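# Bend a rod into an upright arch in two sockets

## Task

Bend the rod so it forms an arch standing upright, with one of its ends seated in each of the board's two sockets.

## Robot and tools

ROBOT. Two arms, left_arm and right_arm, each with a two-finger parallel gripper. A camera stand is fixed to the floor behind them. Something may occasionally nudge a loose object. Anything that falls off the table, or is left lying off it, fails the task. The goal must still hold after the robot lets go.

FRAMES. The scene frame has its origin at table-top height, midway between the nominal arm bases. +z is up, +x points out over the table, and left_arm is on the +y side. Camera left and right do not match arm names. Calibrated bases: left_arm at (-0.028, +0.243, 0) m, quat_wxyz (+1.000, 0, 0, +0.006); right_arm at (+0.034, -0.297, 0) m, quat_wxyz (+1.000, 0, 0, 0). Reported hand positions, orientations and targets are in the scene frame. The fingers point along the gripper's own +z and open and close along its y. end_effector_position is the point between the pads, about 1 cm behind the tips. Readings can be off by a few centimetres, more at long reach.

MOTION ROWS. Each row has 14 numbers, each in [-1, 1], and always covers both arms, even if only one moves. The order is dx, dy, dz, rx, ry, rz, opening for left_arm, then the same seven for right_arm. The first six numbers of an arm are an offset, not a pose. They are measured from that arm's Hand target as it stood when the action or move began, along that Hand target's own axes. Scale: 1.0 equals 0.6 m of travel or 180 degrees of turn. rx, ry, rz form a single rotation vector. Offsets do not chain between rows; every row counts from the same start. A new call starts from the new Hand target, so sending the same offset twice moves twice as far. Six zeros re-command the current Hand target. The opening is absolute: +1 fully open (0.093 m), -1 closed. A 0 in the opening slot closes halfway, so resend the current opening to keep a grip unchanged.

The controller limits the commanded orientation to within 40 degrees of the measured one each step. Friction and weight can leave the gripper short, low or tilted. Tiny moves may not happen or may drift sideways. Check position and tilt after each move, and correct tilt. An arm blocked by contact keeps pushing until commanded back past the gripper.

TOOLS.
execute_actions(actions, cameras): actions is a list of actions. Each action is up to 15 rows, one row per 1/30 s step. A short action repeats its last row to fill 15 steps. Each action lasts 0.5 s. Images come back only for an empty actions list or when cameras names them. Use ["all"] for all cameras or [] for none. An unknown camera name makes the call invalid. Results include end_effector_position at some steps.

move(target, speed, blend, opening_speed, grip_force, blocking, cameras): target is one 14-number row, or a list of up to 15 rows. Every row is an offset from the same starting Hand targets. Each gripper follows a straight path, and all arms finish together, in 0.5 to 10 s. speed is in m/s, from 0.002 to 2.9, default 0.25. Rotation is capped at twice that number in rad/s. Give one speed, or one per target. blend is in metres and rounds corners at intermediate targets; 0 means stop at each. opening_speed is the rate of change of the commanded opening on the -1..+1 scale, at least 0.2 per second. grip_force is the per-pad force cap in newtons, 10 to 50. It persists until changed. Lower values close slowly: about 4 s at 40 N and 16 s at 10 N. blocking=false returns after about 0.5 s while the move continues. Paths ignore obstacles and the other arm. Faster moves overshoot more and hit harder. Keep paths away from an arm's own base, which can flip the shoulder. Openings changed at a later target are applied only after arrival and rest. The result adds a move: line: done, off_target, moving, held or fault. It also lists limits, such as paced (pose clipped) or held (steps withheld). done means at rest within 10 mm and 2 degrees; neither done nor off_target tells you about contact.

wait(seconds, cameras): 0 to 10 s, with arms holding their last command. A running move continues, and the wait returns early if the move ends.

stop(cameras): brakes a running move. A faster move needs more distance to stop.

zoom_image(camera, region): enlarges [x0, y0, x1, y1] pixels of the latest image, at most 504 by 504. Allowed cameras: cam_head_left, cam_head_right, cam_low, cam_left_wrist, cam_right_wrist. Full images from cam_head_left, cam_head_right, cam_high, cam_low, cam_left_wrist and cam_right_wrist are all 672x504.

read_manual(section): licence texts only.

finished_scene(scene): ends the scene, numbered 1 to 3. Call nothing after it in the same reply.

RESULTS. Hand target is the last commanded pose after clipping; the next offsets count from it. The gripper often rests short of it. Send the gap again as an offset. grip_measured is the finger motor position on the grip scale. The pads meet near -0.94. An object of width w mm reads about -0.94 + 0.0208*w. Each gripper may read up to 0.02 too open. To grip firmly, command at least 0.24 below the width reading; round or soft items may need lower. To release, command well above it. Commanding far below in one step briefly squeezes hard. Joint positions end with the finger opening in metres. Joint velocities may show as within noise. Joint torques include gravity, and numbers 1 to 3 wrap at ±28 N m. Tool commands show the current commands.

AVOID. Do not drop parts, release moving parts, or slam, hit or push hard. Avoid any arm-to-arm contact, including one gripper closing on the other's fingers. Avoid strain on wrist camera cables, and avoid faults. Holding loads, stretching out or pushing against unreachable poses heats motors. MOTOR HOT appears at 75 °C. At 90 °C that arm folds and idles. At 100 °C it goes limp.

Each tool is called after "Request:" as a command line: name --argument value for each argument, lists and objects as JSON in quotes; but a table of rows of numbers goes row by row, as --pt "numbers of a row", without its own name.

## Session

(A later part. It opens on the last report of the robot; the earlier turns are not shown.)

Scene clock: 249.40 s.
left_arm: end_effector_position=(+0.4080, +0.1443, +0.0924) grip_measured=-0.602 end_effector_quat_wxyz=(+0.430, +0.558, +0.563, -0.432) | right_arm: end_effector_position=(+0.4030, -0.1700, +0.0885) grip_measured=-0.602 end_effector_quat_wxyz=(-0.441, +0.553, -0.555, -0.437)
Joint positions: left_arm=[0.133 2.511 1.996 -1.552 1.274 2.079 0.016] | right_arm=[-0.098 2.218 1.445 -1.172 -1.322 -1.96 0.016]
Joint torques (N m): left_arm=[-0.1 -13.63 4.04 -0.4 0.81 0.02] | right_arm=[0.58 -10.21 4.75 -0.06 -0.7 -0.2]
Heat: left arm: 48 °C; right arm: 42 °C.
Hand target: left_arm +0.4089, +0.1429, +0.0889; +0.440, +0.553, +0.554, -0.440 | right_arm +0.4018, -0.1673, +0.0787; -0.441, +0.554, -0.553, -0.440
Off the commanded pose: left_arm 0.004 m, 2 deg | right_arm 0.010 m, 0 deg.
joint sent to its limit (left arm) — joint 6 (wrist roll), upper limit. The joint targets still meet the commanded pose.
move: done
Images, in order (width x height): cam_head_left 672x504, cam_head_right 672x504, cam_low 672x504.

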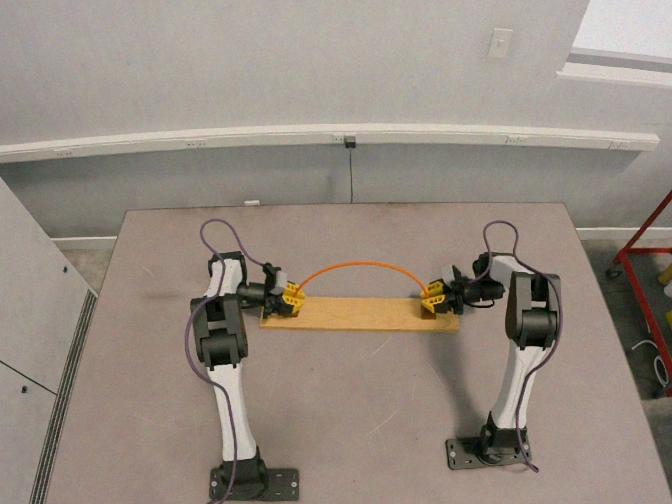

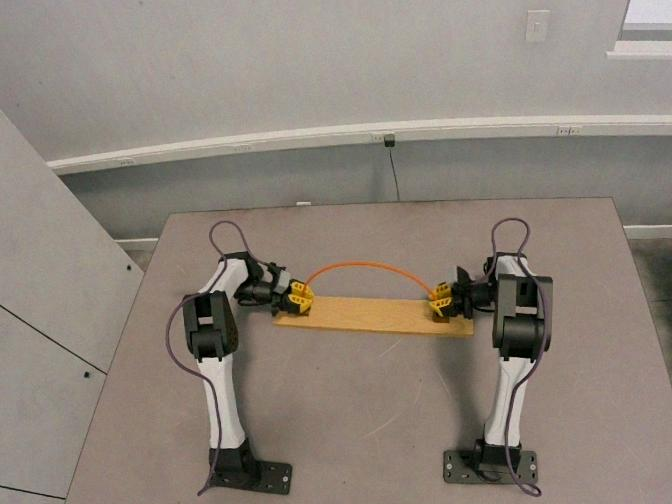

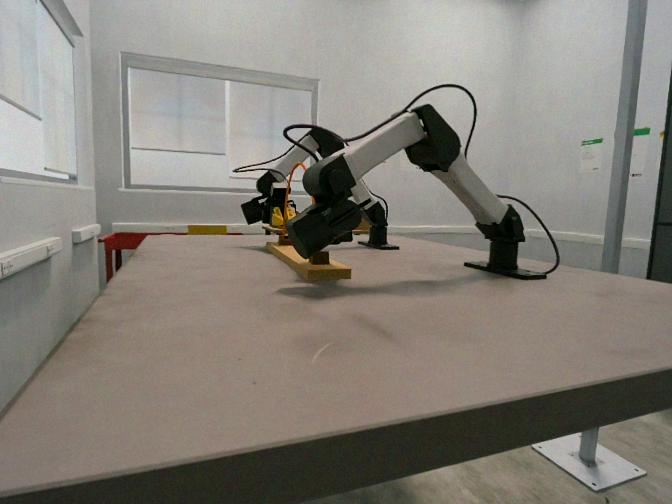

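Request:
move --pt "0 0 -0.1 0 0 0 -0.5 -0.015 0 -0.1 0 0 0 -0.5" --pt "-0.02 0 -0.2 0 0 0 -0.5 -0.02 0 -0.2 0 0 0 -0.5" --speed 0.1 --blend 0.02 --cameras '["all"]'

Request:
zoom_image --camera "cam_low" --region '[240, 130, 390, 290]'

Request:
zoom_image --camera "cam_head_left" --region '[260, 240, 460, 340]'

Scene clock: 256.63 s.
left_arm: end_effector_position=(+0.4110, +0.2573, +0.1105) grip_measured=-0.502 end_effector_quat_wxyz=(+0.464, +0.512, +0.630, -0.354) | right_arm: end_effector_position=(+0.4009, -0.2796, +0.1034) grip_measured=-0.502 end_effector_quat_wxyz=(+0.423, -0.501, +0.646, +0.391)
Joint positions: left_arm=[0.387 2.442 1.99 -1.57 1.21 2.079 0.021] | right_arm=[-0.386 2.204 1.542 -1.46 -1.165 -2.073 0.021]
Joint torques (N m): left_arm=[-0.02 -18.77 4.86 -0.54 0.58 -0.08] | right_arm=[-0.05 -15.73 7.68 -0.73 -0.39 -0.23]
Heat: left arm: 49 °C; right arm: 43 °C.
Hand target: left_arm +0.4089, +0.2570, +0.1277; +0.440, +0.553, +0.554, -0.440 | right_arm +0.4018, -0.2816, +0.1173; +0.441, -0.554, +0.553, +0.440
Off the commanded pose: left_arm 0.017 m, 14 deg | right_arm 0.014 m, 14 deg.
joint sent to its limit (left arm) — joint 4 (wrist pitch), lower limit. The joint targets are off in orientation, not in position.
joint sent to its limit (right arm) — joint 6 (wrist roll), lower limit. The joint targets are off in orientation, not in position.
move: off_target (left_arm, right_arm)

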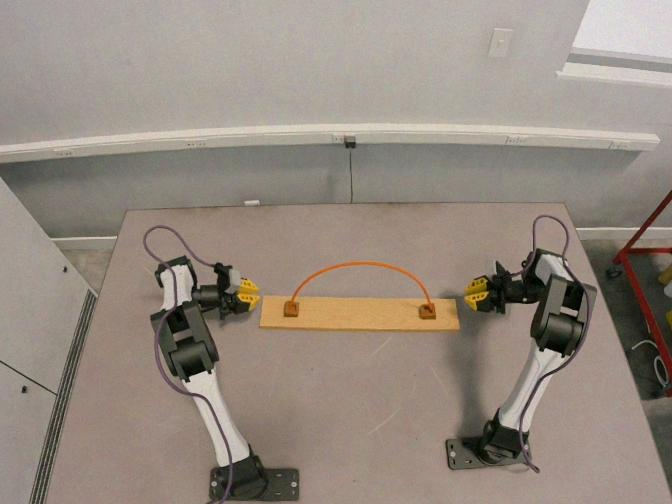

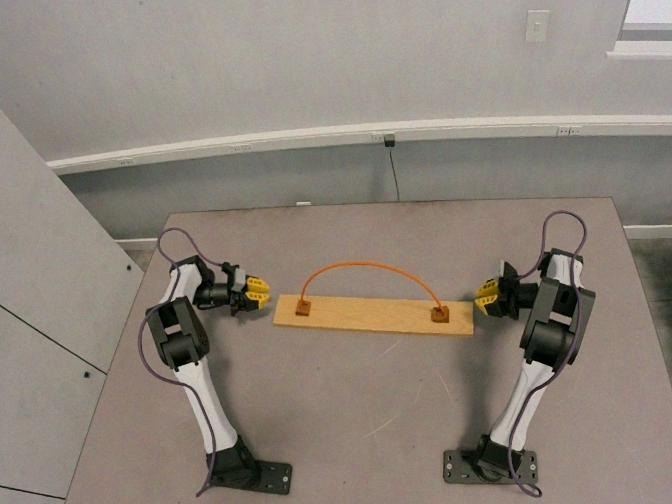

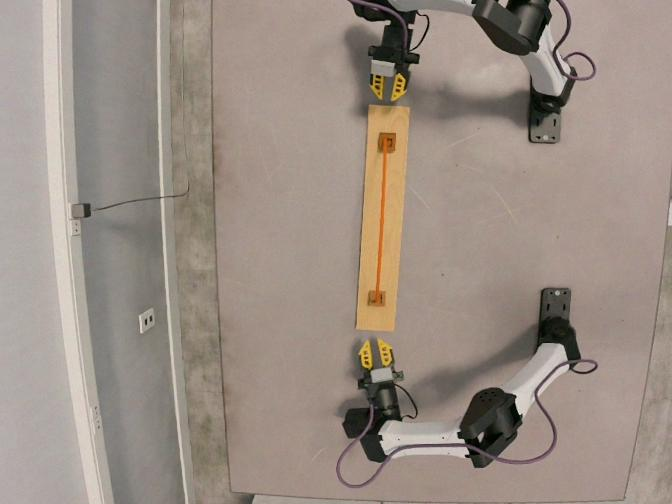

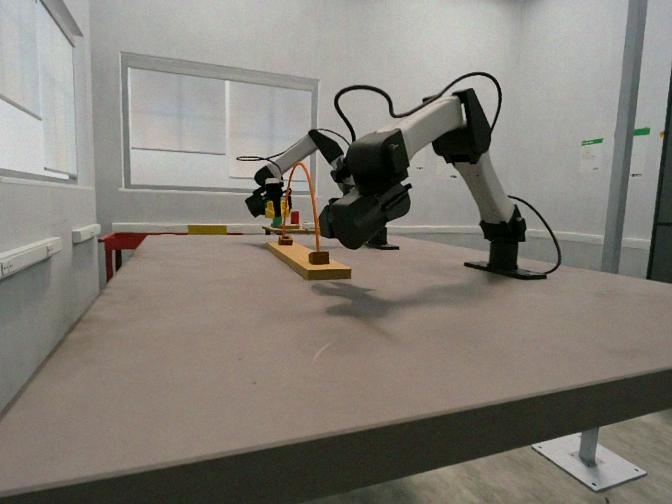

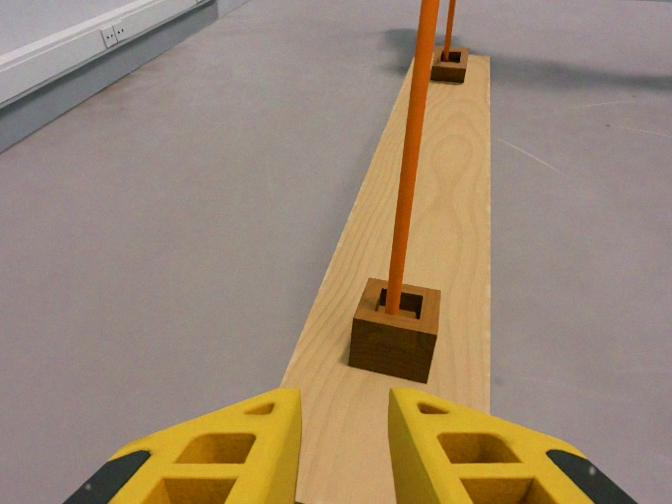

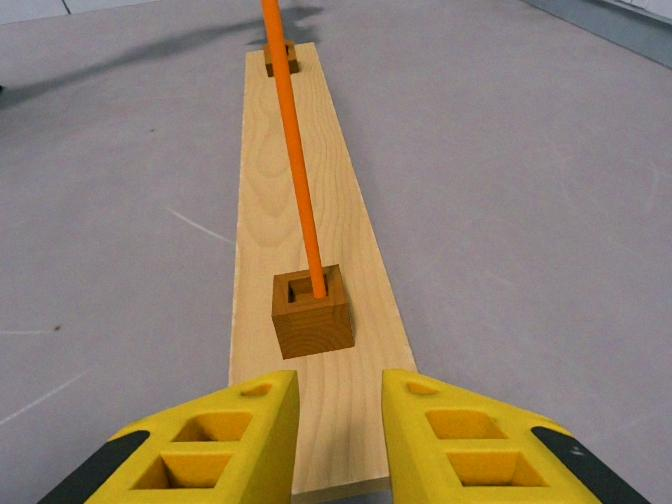

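Scaled by 3.150 from the camera's 672x504 image, which has a finer 960x720 frame.

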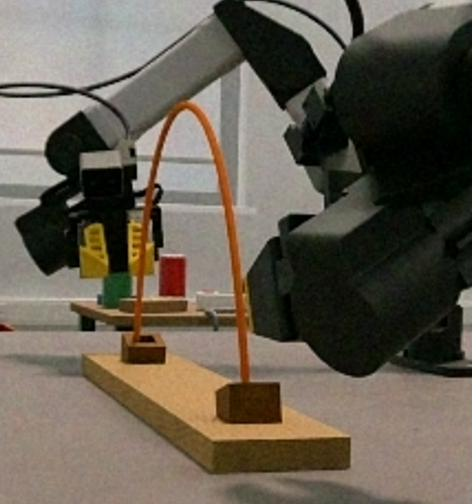

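Scaled by 2.520 from the camera's 672x504 image, which has a finer 960x720 frame.

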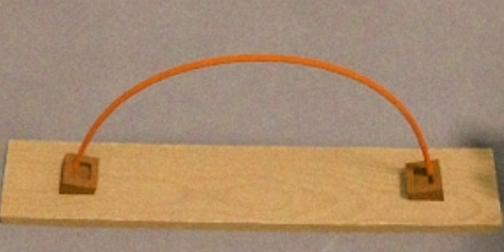

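Request:
finished_scene --scene 1

The scene is finished: the task was done.


## Next scene

The same job, from a new start.

Request:
execute_actions --actions '[]' --cameras '["cam_head_left","cam_high","cam_left_wrist","cam_right_wrist"]'

Scene clock: 0.00 s.
left_arm: end_effector_position=(+0.3240, +0.2075, +0.3534) grip_measured=+1.000 end_effector_quat_wxyz=(+0.686, +0.086, +0.723, -0.001) | right_arm: end_effector_position=(+0.3044, -0.2154, +0.2672) grip_measured=+1.000 end_effector_quat_wxyz=(+0.670, +0.176, +0.717, +0.071)
Joint positions: left_arm=[-0.095 0.936 0.862 0.015 0.038 0.119 0.093] | right_arm=[0.79 0.724 0.505 0.067 0.918 0.467 0.093]
Joint velocities: within noise
Joint torques (N m): no reading
Heat: left arm: 32 °C; right arm: 32 °C.
Hand target: left_arm +0.3227, +0.2076, +0.3630; +0.695, +0.085, +0.714, -0.001 | right_arm +0.3045, -0.2152, +0.2706; +0.671, +0.178, +0.716, +0.074
Tool commands: left_gripper/opening=+1.0 right_gripper/opening=+1.0
Images, in order (width x height): cam_head_left 672x504, cam_high 672x504, cam_left_wrist 672x504, cam_right_wrist 672x504.

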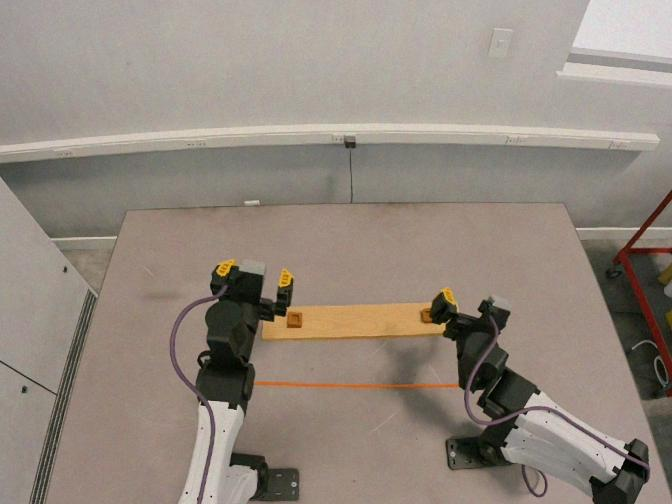

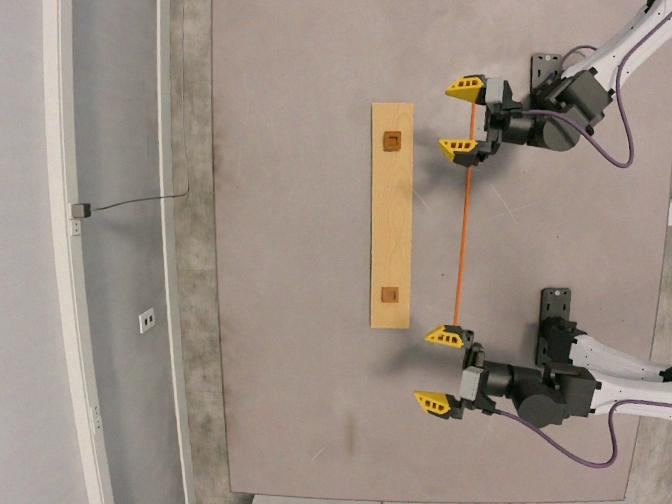

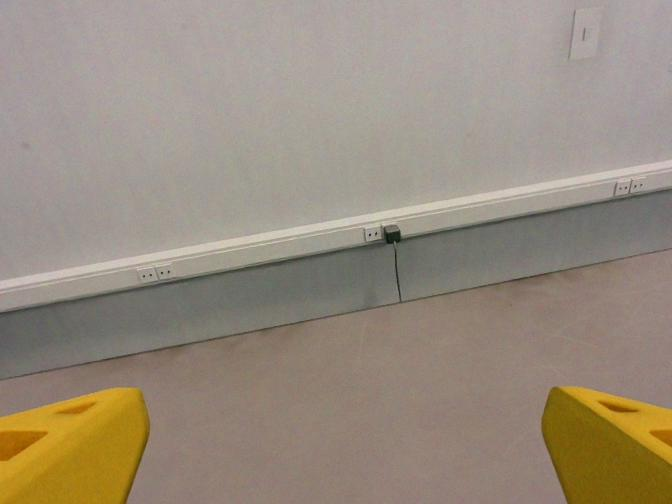

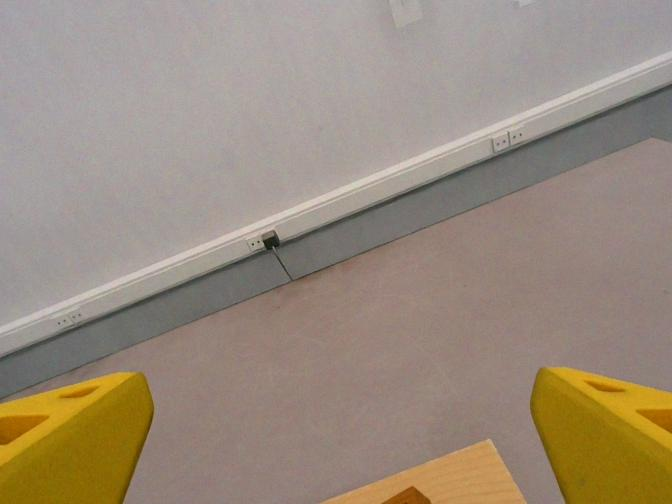

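Request:
move --target '[0.409,-0.042,-0.1765,0.3675,0.3686,0.333,0,0.22,-0.166,-0.134,-0.343,0.428,-0.514,0]' --speed 0.45 --cameras '["cam_head_left","cam_high","cam_left_wrist","cam_right_wrist"]'

Scene clock: 21.63 s.
left_arm: end_effector_position=(+0.2141, +0.2250, +0.1224) grip_measured=+0.002 end_effector_quat_wxyz=(+0.010, +0.701, +0.713, +0.004) | right_arm: end_effector_position=(+0.2035, -0.2491, +0.1155) grip_measured=+0.001 end_effector_quat_wxyz=(-0.005, +0.701, -0.714, -0.005)
Joint positions: left_arm=[-0.082 1.441 1.16 -1.268 0.007 1.485 0.045] | right_arm=[0.265 1.193 0.949 -1.323 -0.014 -1.288 0.045]
Joint torques (N m): left_arm=[-0.5 -5.82 5.67 0.15 0.03 -0.04] | right_arm=[0.66 -2.11 8.8 0.17 0.18 -0.21]
Heat: left arm: 34 °C; right arm: 34 °C.
Hand target: left_arm +0.2097, +0.2251, +0.1200; -0.001, +0.707, +0.707, +0.000 | right_arm +0.2051, -0.2500, +0.1200; +0.000, +0.707, -0.707, +0.001
Off the commanded pose: left_arm 0.005 m, 2 deg | right_arm 0.005 m, 1 deg.
move: done
Images, in order (width x height): cam_head_left 672x504, cam_high 672x504, cam_left_wrist 672x504, cam_right_wrist 672x504.

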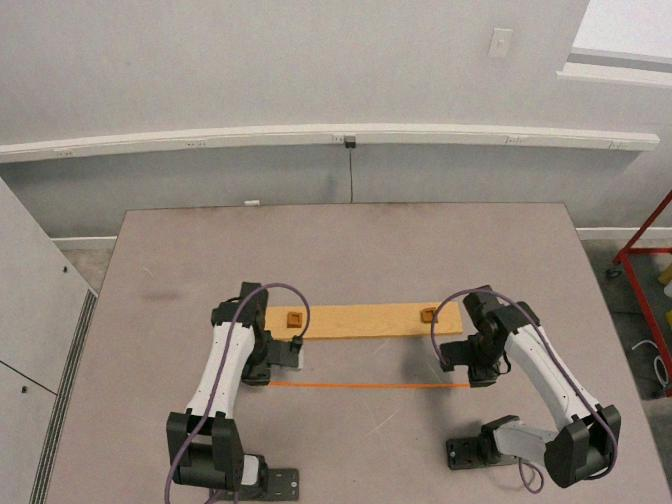

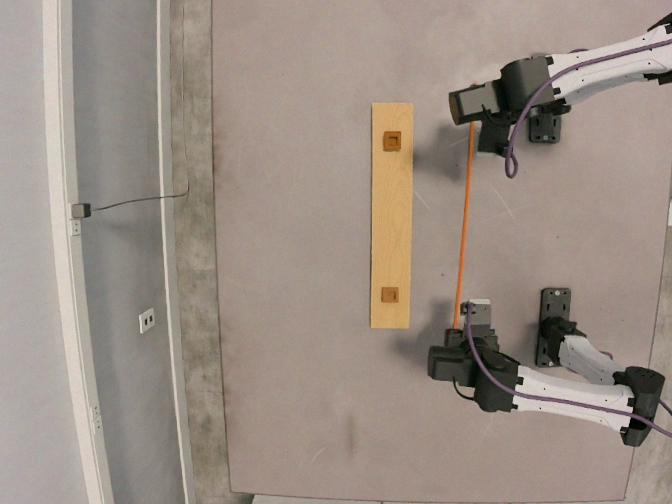

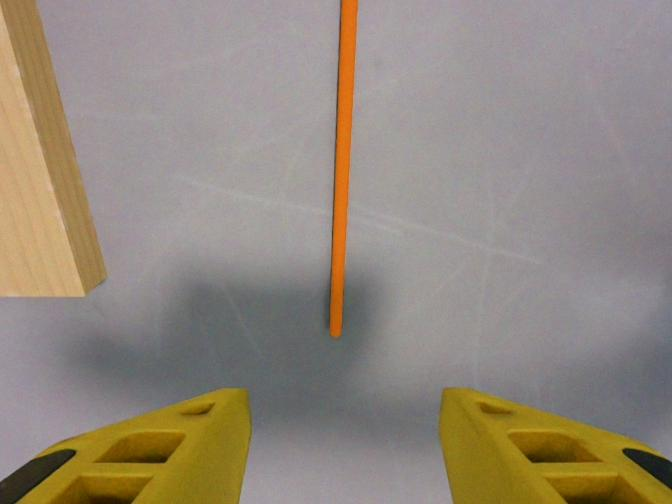

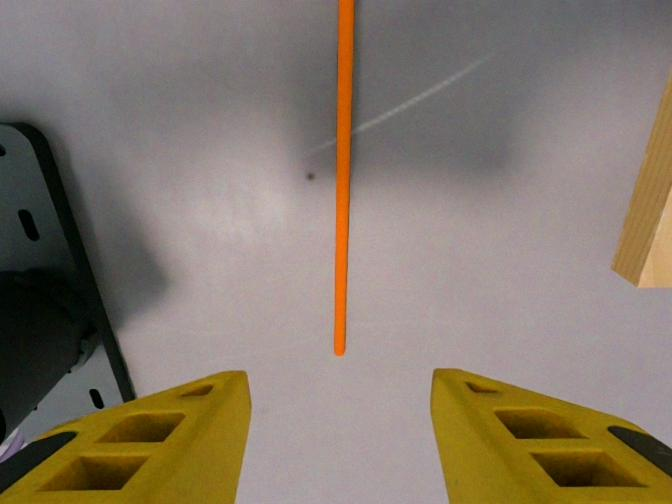

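Request:
move --pt "0.0025 0.007 0.13 0 0 0.005 -0.3 0.02 0 0.14 0 0 0.005 -0.3" --pt "0.0025 0.007 0.179 0 0 0.005 -0.3 0.02 0 0.19 0 0 0.005 -0.3" --pt "0.0025 0.007 0.179 0 0 0.005 -1 0.02 0 0.19 0 0 0.005 -1" --speed '[0.15,0.05,0.05]' --blend '[0.01,0,0]' --cameras '["cam_left_wrist","cam_right_wrist"]'

Scene clock: 35.67 s.
left_arm: end_effector_position=(+0.2136, +0.2255, +0.0163) grip_measured=-0.963 end_effector_quat_wxyz=(+0.001, +0.710, +0.704, -0.002) | right_arm: end_effector_position=(+0.2043, -0.2589, +0.0095) grip_measured=-0.962 end_effector_quat_wxyz=(-0.004, +0.701, -0.713, -0.004)
Joint positions: left_arm=[-0.082 1.572 0.842 -0.841 0.004 1.51 0] | right_arm=[0.213 1.301 0.582 -0.849 -0.011 -1.341 0]
Joint torques (N m): left_arm=[0.1 -6.08 4.56 0.36 0.08 -0.04] | right_arm=[-0.7 -2.29 5.48 0.48 0.16 -0.2]
Heat: left arm: 34 °C; right arm: 35 °C.
Hand target: left_arm +0.2140, +0.2267, +0.0127; +0.000, +0.713, +0.702, +0.000 | right_arm +0.2053, -0.2621, +0.0060; +0.000, +0.702, -0.713, +0.001
Off the commanded pose: left_arm 0.004 m, 0 deg | right_arm 0.005 m, 1 deg.
move: done
Images, in order (width x height): cam_left_wrist 672x504, cam_right_wrist 672x504.

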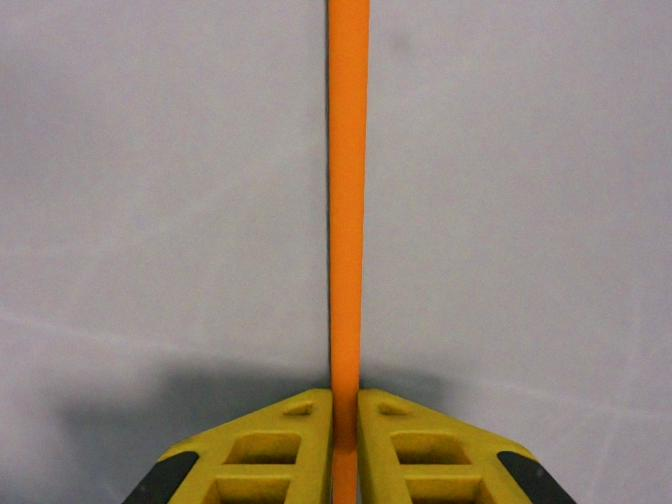

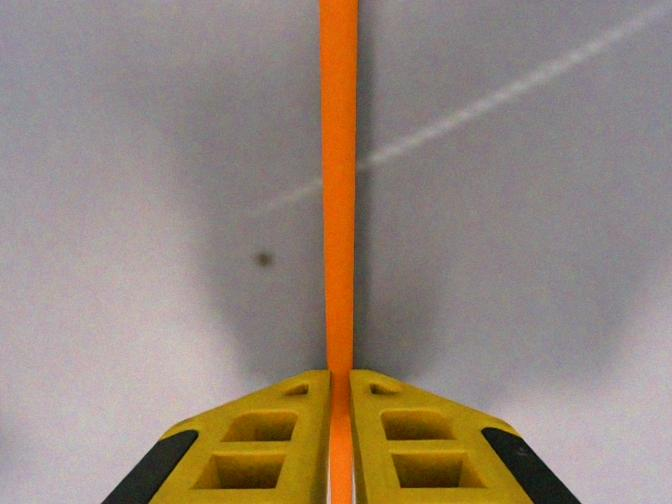

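Request:
move --pt "0 0 -0.117 0 0 0 -1 0 0 -0.117 0 0 0 -1" --pt "-0.03 0.135 -0.32 -0.007 -0.222 -0.009 -1 -0.04 -0.15 -0.32 -0.007 -0.222 -0.009 -1" --pt "-0.1467 0.2717 -0.2055 -0.0137 -0.4278 -0.0173 -1 -0.168 -0.302 -0.2067 -0.0137 -0.4278 -0.0173 -1" --speed 0.25 --blend '[0.03,0.03,0]' --cameras '["all"]'

Request:
zoom_image --camera "cam_head_right" --region '[280, 290, 340, 335]'

Request:
zoom_image --camera "cam_head_left" --region '[265, 290, 325, 335]'

Request:
zoom_image --camera "cam_head_right" --region '[412, 290, 472, 335]'

Request:
zoom_image --camera "cam_head_left" --region '[400, 290, 460, 335]'

Request:
zoom_image --camera "cam_low" --region '[260, 190, 370, 290]'

Request:
zoom_image --camera "cam_left_wrist" --region '[300, 0, 460, 180]'

Request:
zoom_image --camera "cam_right_wrist" --region '[270, 20, 430, 200]'

Scene clock: 57.10 s.
left_arm: end_effector_position=(+0.3710, +0.1522, +0.1260) grip_measured=-0.963 end_effector_quat_wxyz=(+0.431, +0.540, +0.590, -0.419) | right_arm: end_effector_position=(+0.3855, -0.1779, +0.1248) grip_measured=-0.962 end_effector_quat_wxyz=(-0.420, +0.571, -0.556, -0.434)
Joint positions: left_arm=[0.167 2.246 1.69 -1.41 1.265 1.954 0] | right_arm=[-0.118 2.136 1.486 -1.404 -1.259 -2.07 0]
Joint torques (N m): left_arm=[-2.8 -12.44 6.94 -0.35 1.13 0.02] | right_arm=[3.1 -9.59 7.27 -0.56 -1.14 -0.26]
Heat: left arm: 34 °C; right arm: 34 °C.
Hand target: left_arm +0.3756, +0.1360, +0.1358; +0.450, +0.540, +0.567, -0.429 | right_arm +0.3878, -0.1641, +0.1303; -0.430, +0.567, -0.539, -0.450
Off the commanded pose: left_arm 0.019 m, 4 deg | right_arm 0.015 m, 3 deg.
joint sent to its limit (right arm) — joint 6 (wrist roll), lower limit. The joint targets still meet the commanded pose.
move: off_target (left_arm, right_arm)

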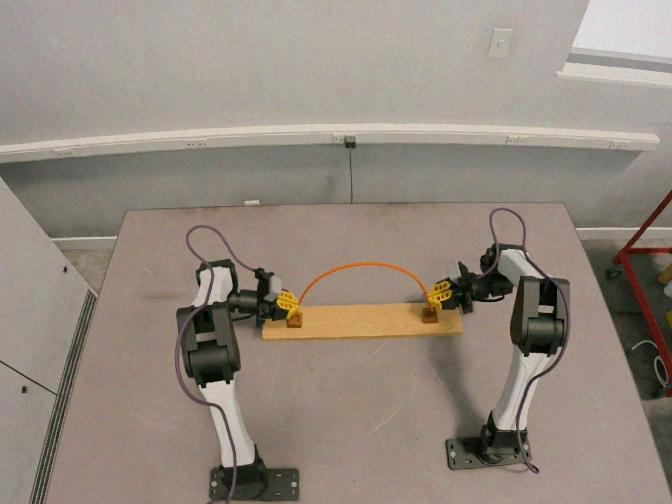

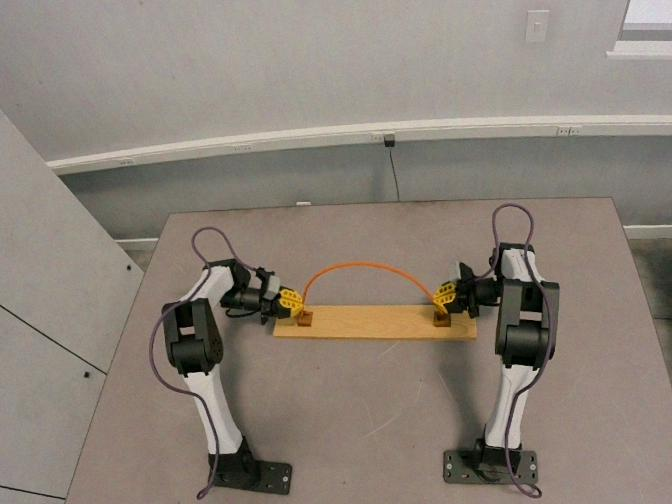

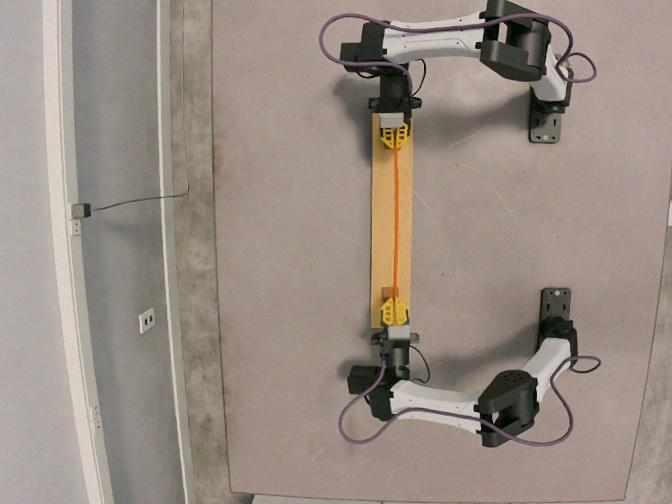

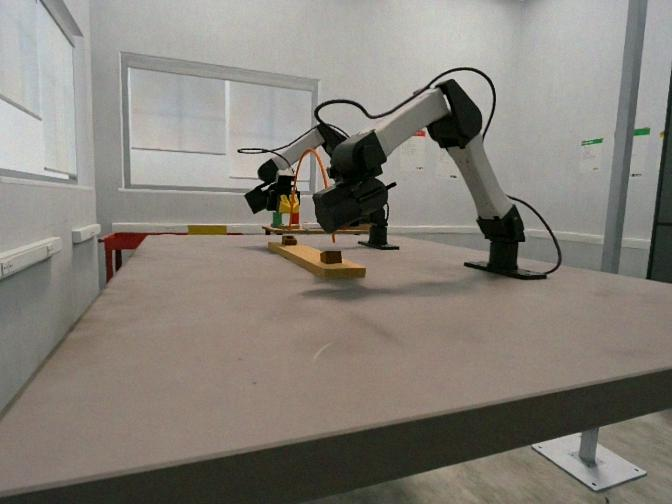

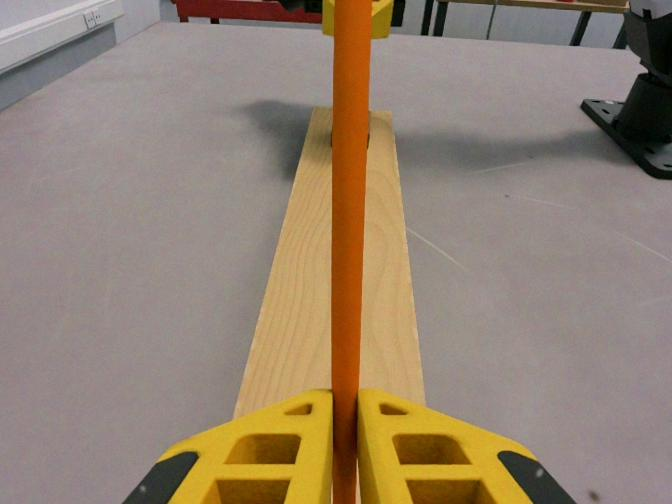

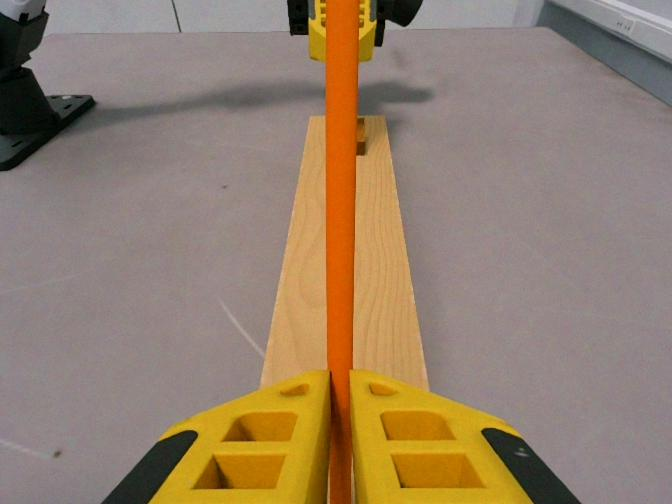

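Scaled by 8.400 from the camera's 672x504 image, which has a finer 960x720 frame.

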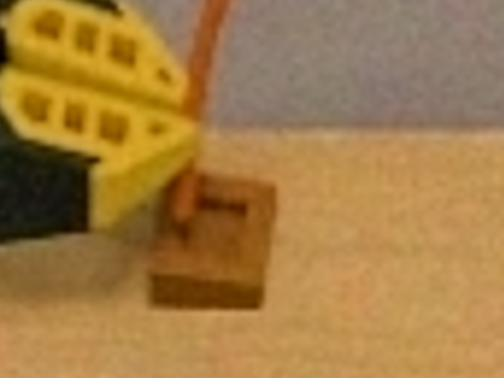

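Scaled by 8.400 from the camera's 672x504 image, which has a finer 960x720 frame.

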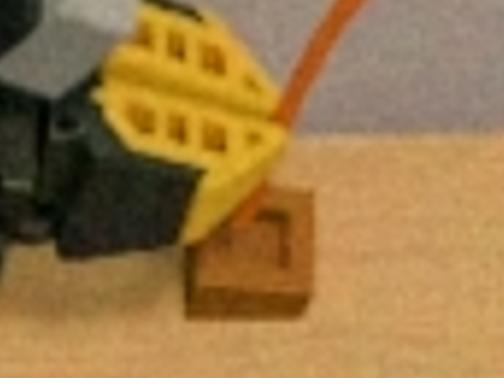

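Scaled by 8.400 from the camera's 672x504 image, which has a finer 960x720 frame.

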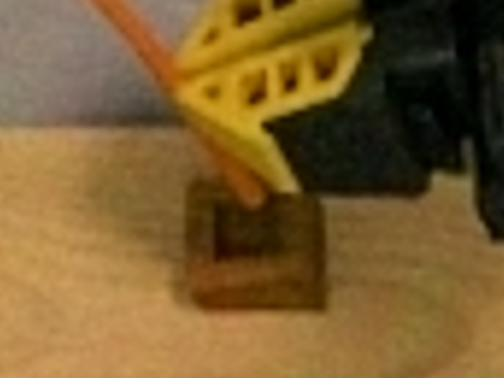

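Scaled by 8.400 from the camera's 672x504 image, which has a finer 960x720 frame.

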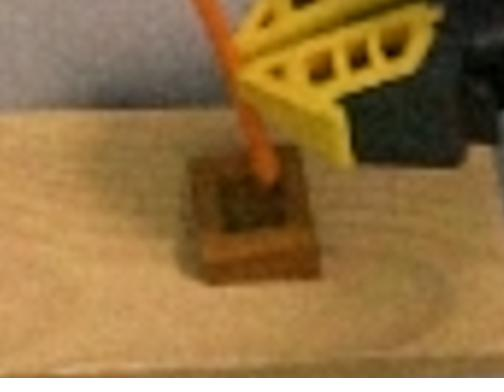

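Scaled by 4.582 from the camera's 672x504 image, which has a finer 960x720 frame.

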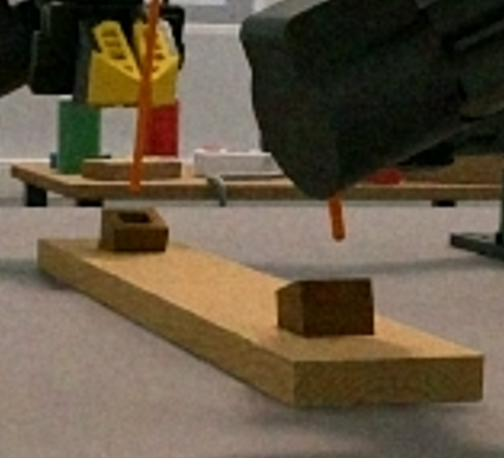

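Scaled by 2.800 from the camera's 672x504 image, which has a finer 960x720 frame.

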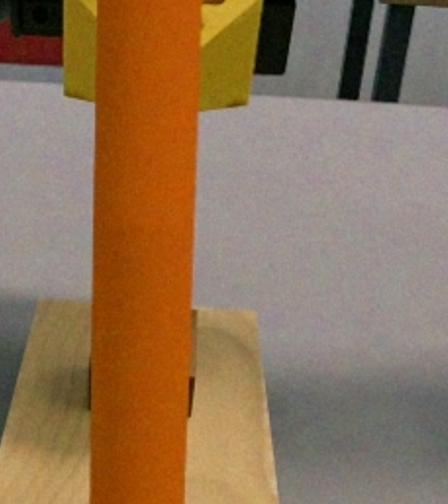

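Scaled by 2.800 from the camera's 672x504 image, which has a finer 960x720 frame.

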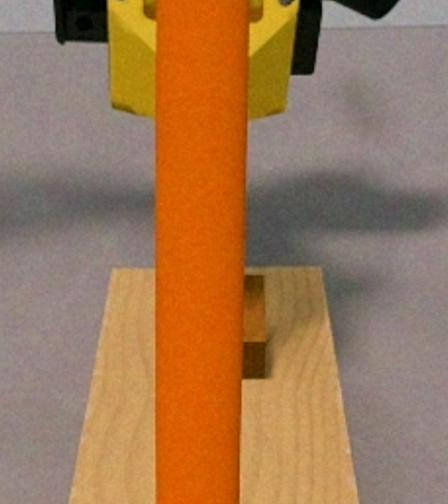

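Request:
move --pt "-0.0027 0.0062 0.0117 0 0 0 -1 -0.001 -0.002 0.0048 0 0 0 -1" --pt "0.0703 0.0062 0.0285 0 0 0 -1 0.072 -0.002 0.0217 0 0 0 -1" --speed 0.06 --cameras '["cam_head_left","cam_head_right","cam_low"]'

Request:
zoom_image --camera "cam_head_right" --region '[280, 290, 340, 335]'

Request:
zoom_image --camera "cam_head_left" --region '[400, 290, 460, 335]'

Request:
zoom_image --camera "cam_low" --region '[260, 190, 370, 290]'

Scene clock: 76.67 s.
left_arm: end_effector_position=(+0.3819, +0.1455, +0.0932) grip_measured=-0.963 end_effector_quat_wxyz=(+0.447, +0.540, +0.580, -0.415) | right_arm: end_effector_position=(+0.3919, -0.1734, +0.0970) grip_measured=-0.962 end_effector_quat_wxyz=(-0.432, +0.559, -0.551, -0.443)
Joint positions: left_arm=[0.149 2.306 1.646 -1.236 1.297 1.909 0] | right_arm=[-0.109 2.211 1.459 -1.309 -1.302 -2.071 0]
Joint torques (N m): left_arm=[-2.86 -12.31 3.89 -0.08 0.92 -0.17] | right_arm=[3.02 -8.9 4.22 -0.11 -0.69 -0.24]
Heat: left arm: 41 °C; right arm: 35 °C.
Hand target: left_arm +0.3797, +0.1290, +0.0909; +0.450, +0.540, +0.567, -0.429 | right_arm +0.3890, -0.1611, +0.0854; -0.430, +0.567, -0.539, -0.450
Off the commanded pose: left_arm 0.017 m, 2 deg | right_arm 0.017 m, 2 deg.
joint sent to its limit (right arm) — joint 6 (wrist roll), lower limit. The joint targets still meet the commanded pose.
move: off_target (left_arm, right_arm)
Images, in order (width x height): cam_head_left 672x504, cam_head_right 672x504, cam_low 672x504.

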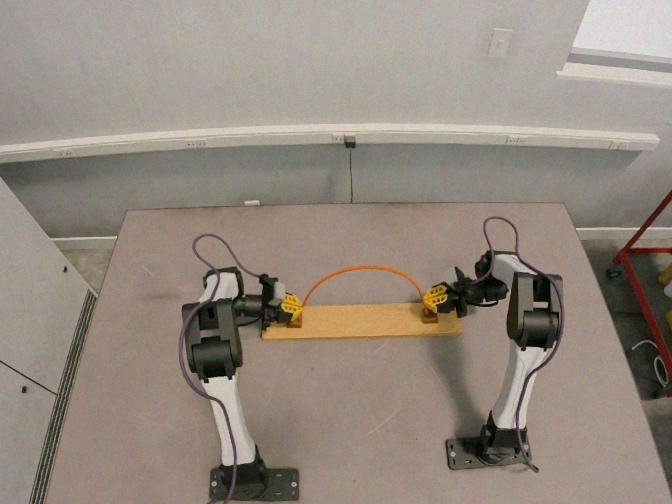

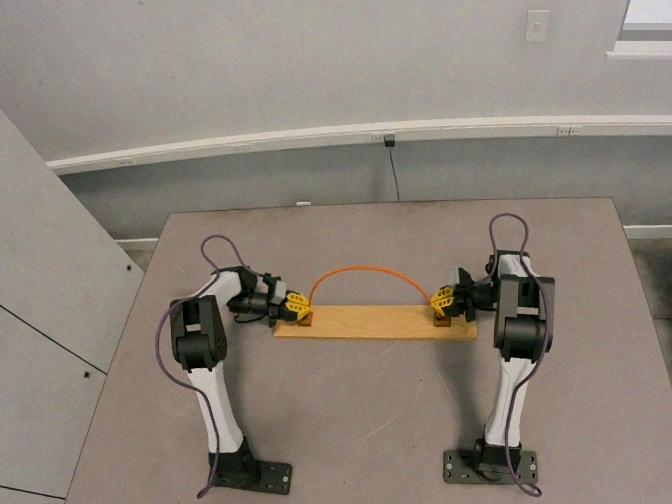

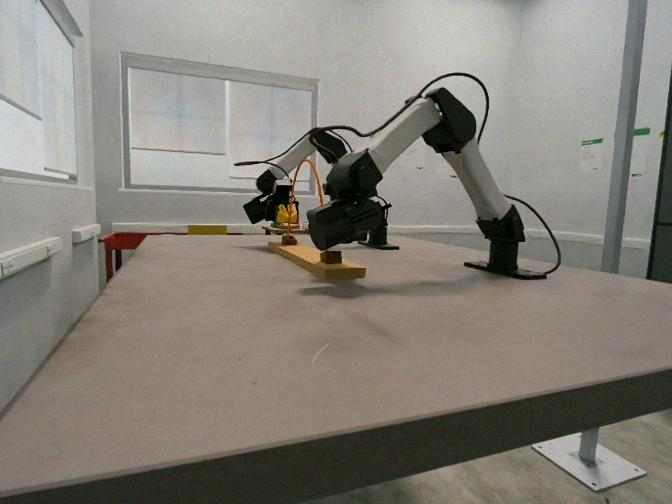

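Scaled by 8.400 from the camera's 672x504 image, which has a finer 960x720 frame.

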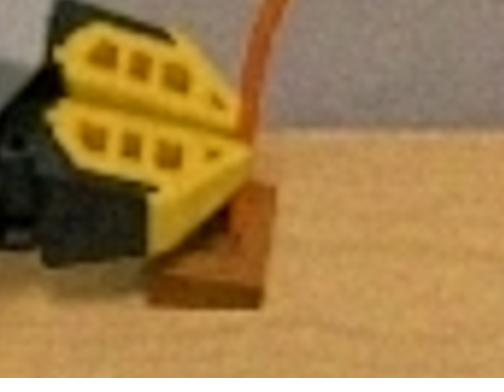

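Scaled by 8.400 from the camera's 672x504 image, which has a finer 960x720 frame.

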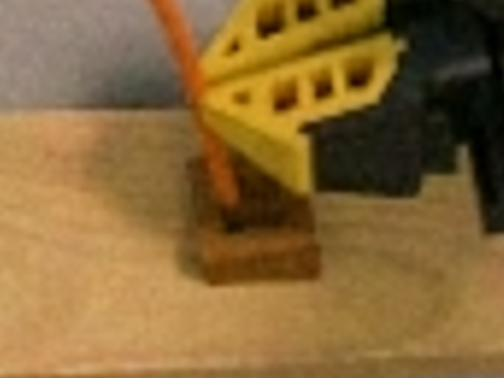

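Scaled by 4.582 from the camera's 672x504 image, which has a finer 960x720 frame.

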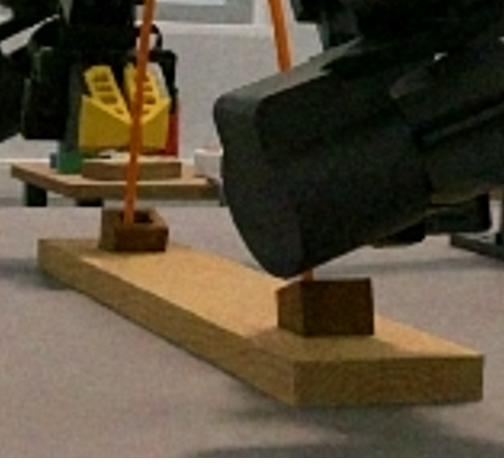

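Request:
move --pt "0 0 0 0 0 0 -0.55 0 0 0 0 0 0 -0.55" --pt "-0.01 0 -0.08 0 0 0 -0.55 -0.015 0 -0.08 0 0 0 -0.55" --pt "-0.02 0 -0.16 0 0 0 -0.55 -0.02 0 -0.16 0 0 0 -0.55" --speed 0.12 --blend '[0,0.02,0]' --opening_speed 0.4 --cameras '["cam_head_left","cam_low","cam_left_wrist","cam_right_wrist"]'

Scene clock: 87.57 s.
left_arm: end_effector_position=(+0.3721, +0.2187, +0.1058) grip_measured=-0.552 end_effector_quat_wxyz=(+0.431, +0.500, +0.632, -0.406) | right_arm: end_effector_position=(+0.3922, -0.2501, +0.1056) grip_measured=-0.552 end_effector_quat_wxyz=(+0.415, -0.521, +0.626, +0.406)
Joint positions: left_arm=[0.331 2.336 1.75 -1.548 1.211 2.078 0.019] | right_arm=[-0.314 2.172 1.491 -1.437 -1.18 -2.073 0.019]
Joint torques (N m): left_arm=[-0.13 -17.18 7.35 -0.77 0.55 0.04] | right_arm=[0.02 -14.69 7.27 -0.69 -0.38 -0.22]
Heat: left arm: 43 °C; right arm: 38 °C.
Hand target: left_arm +0.3752, +0.2198, +0.1242; +0.450, +0.540, +0.567, -0.429 | right_arm +0.3933, -0.2518, +0.1186; +0.430, -0.567, +0.539, +0.450
Off the commanded pose: left_arm 0.019 m, 9 deg | right_arm 0.013 m, 12 deg.
joint sent to its limit (left arm) — joint 6 (wrist roll), upper limit. The joint targets are off in orientation, not in position.
joint sent to its limit (right arm) — joint 6 (wrist roll), lower limit. The joint targets are off in orientation, not in position.
move: off_target (left_arm, right_arm)
Images, in order (width x height): cam_head_left 672x504, cam_low 672x504, cam_left_wrist 672x504, cam_right_wrist 672x504.

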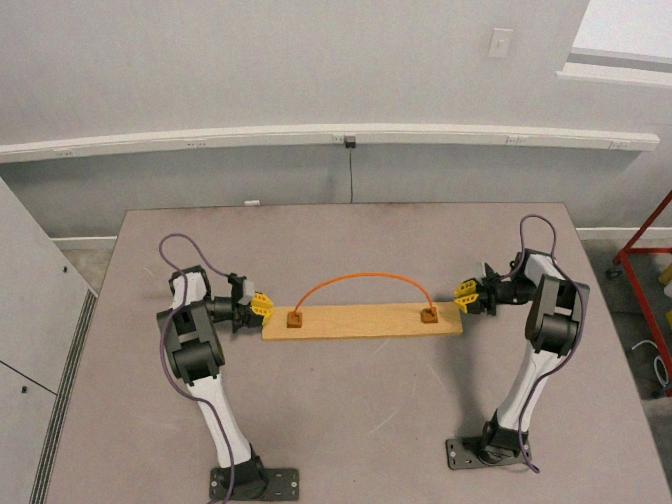

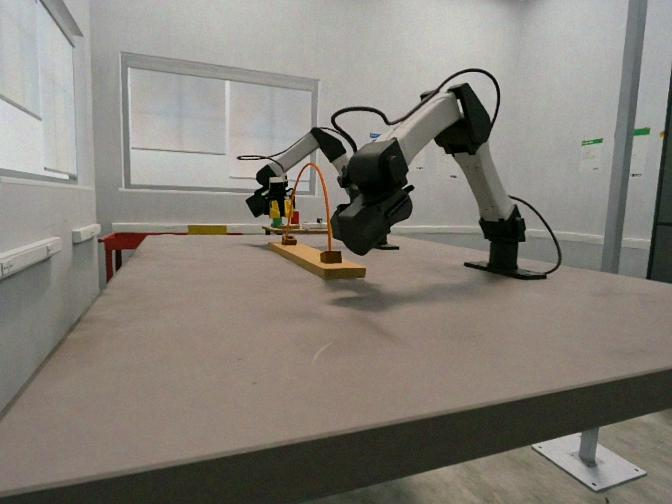

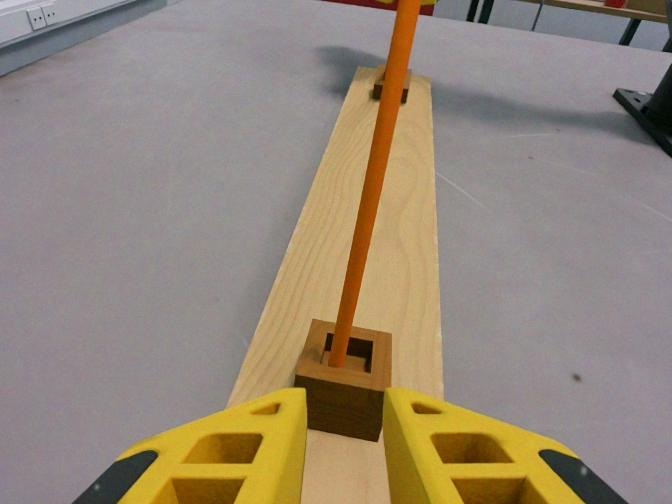

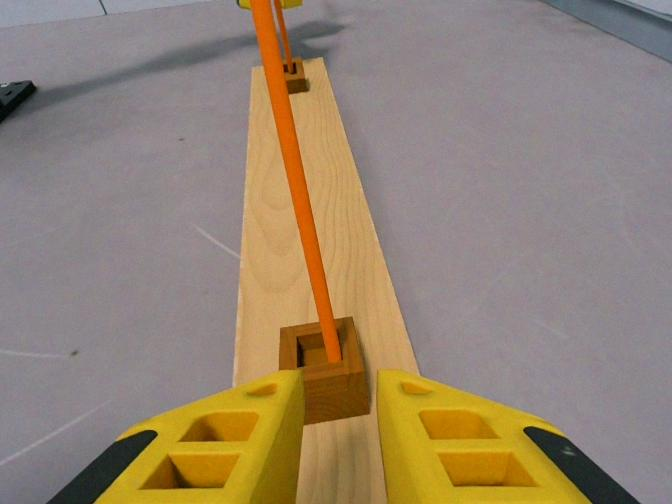

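Request:
finished_scene --scene 2

The scene is finished: the task was done.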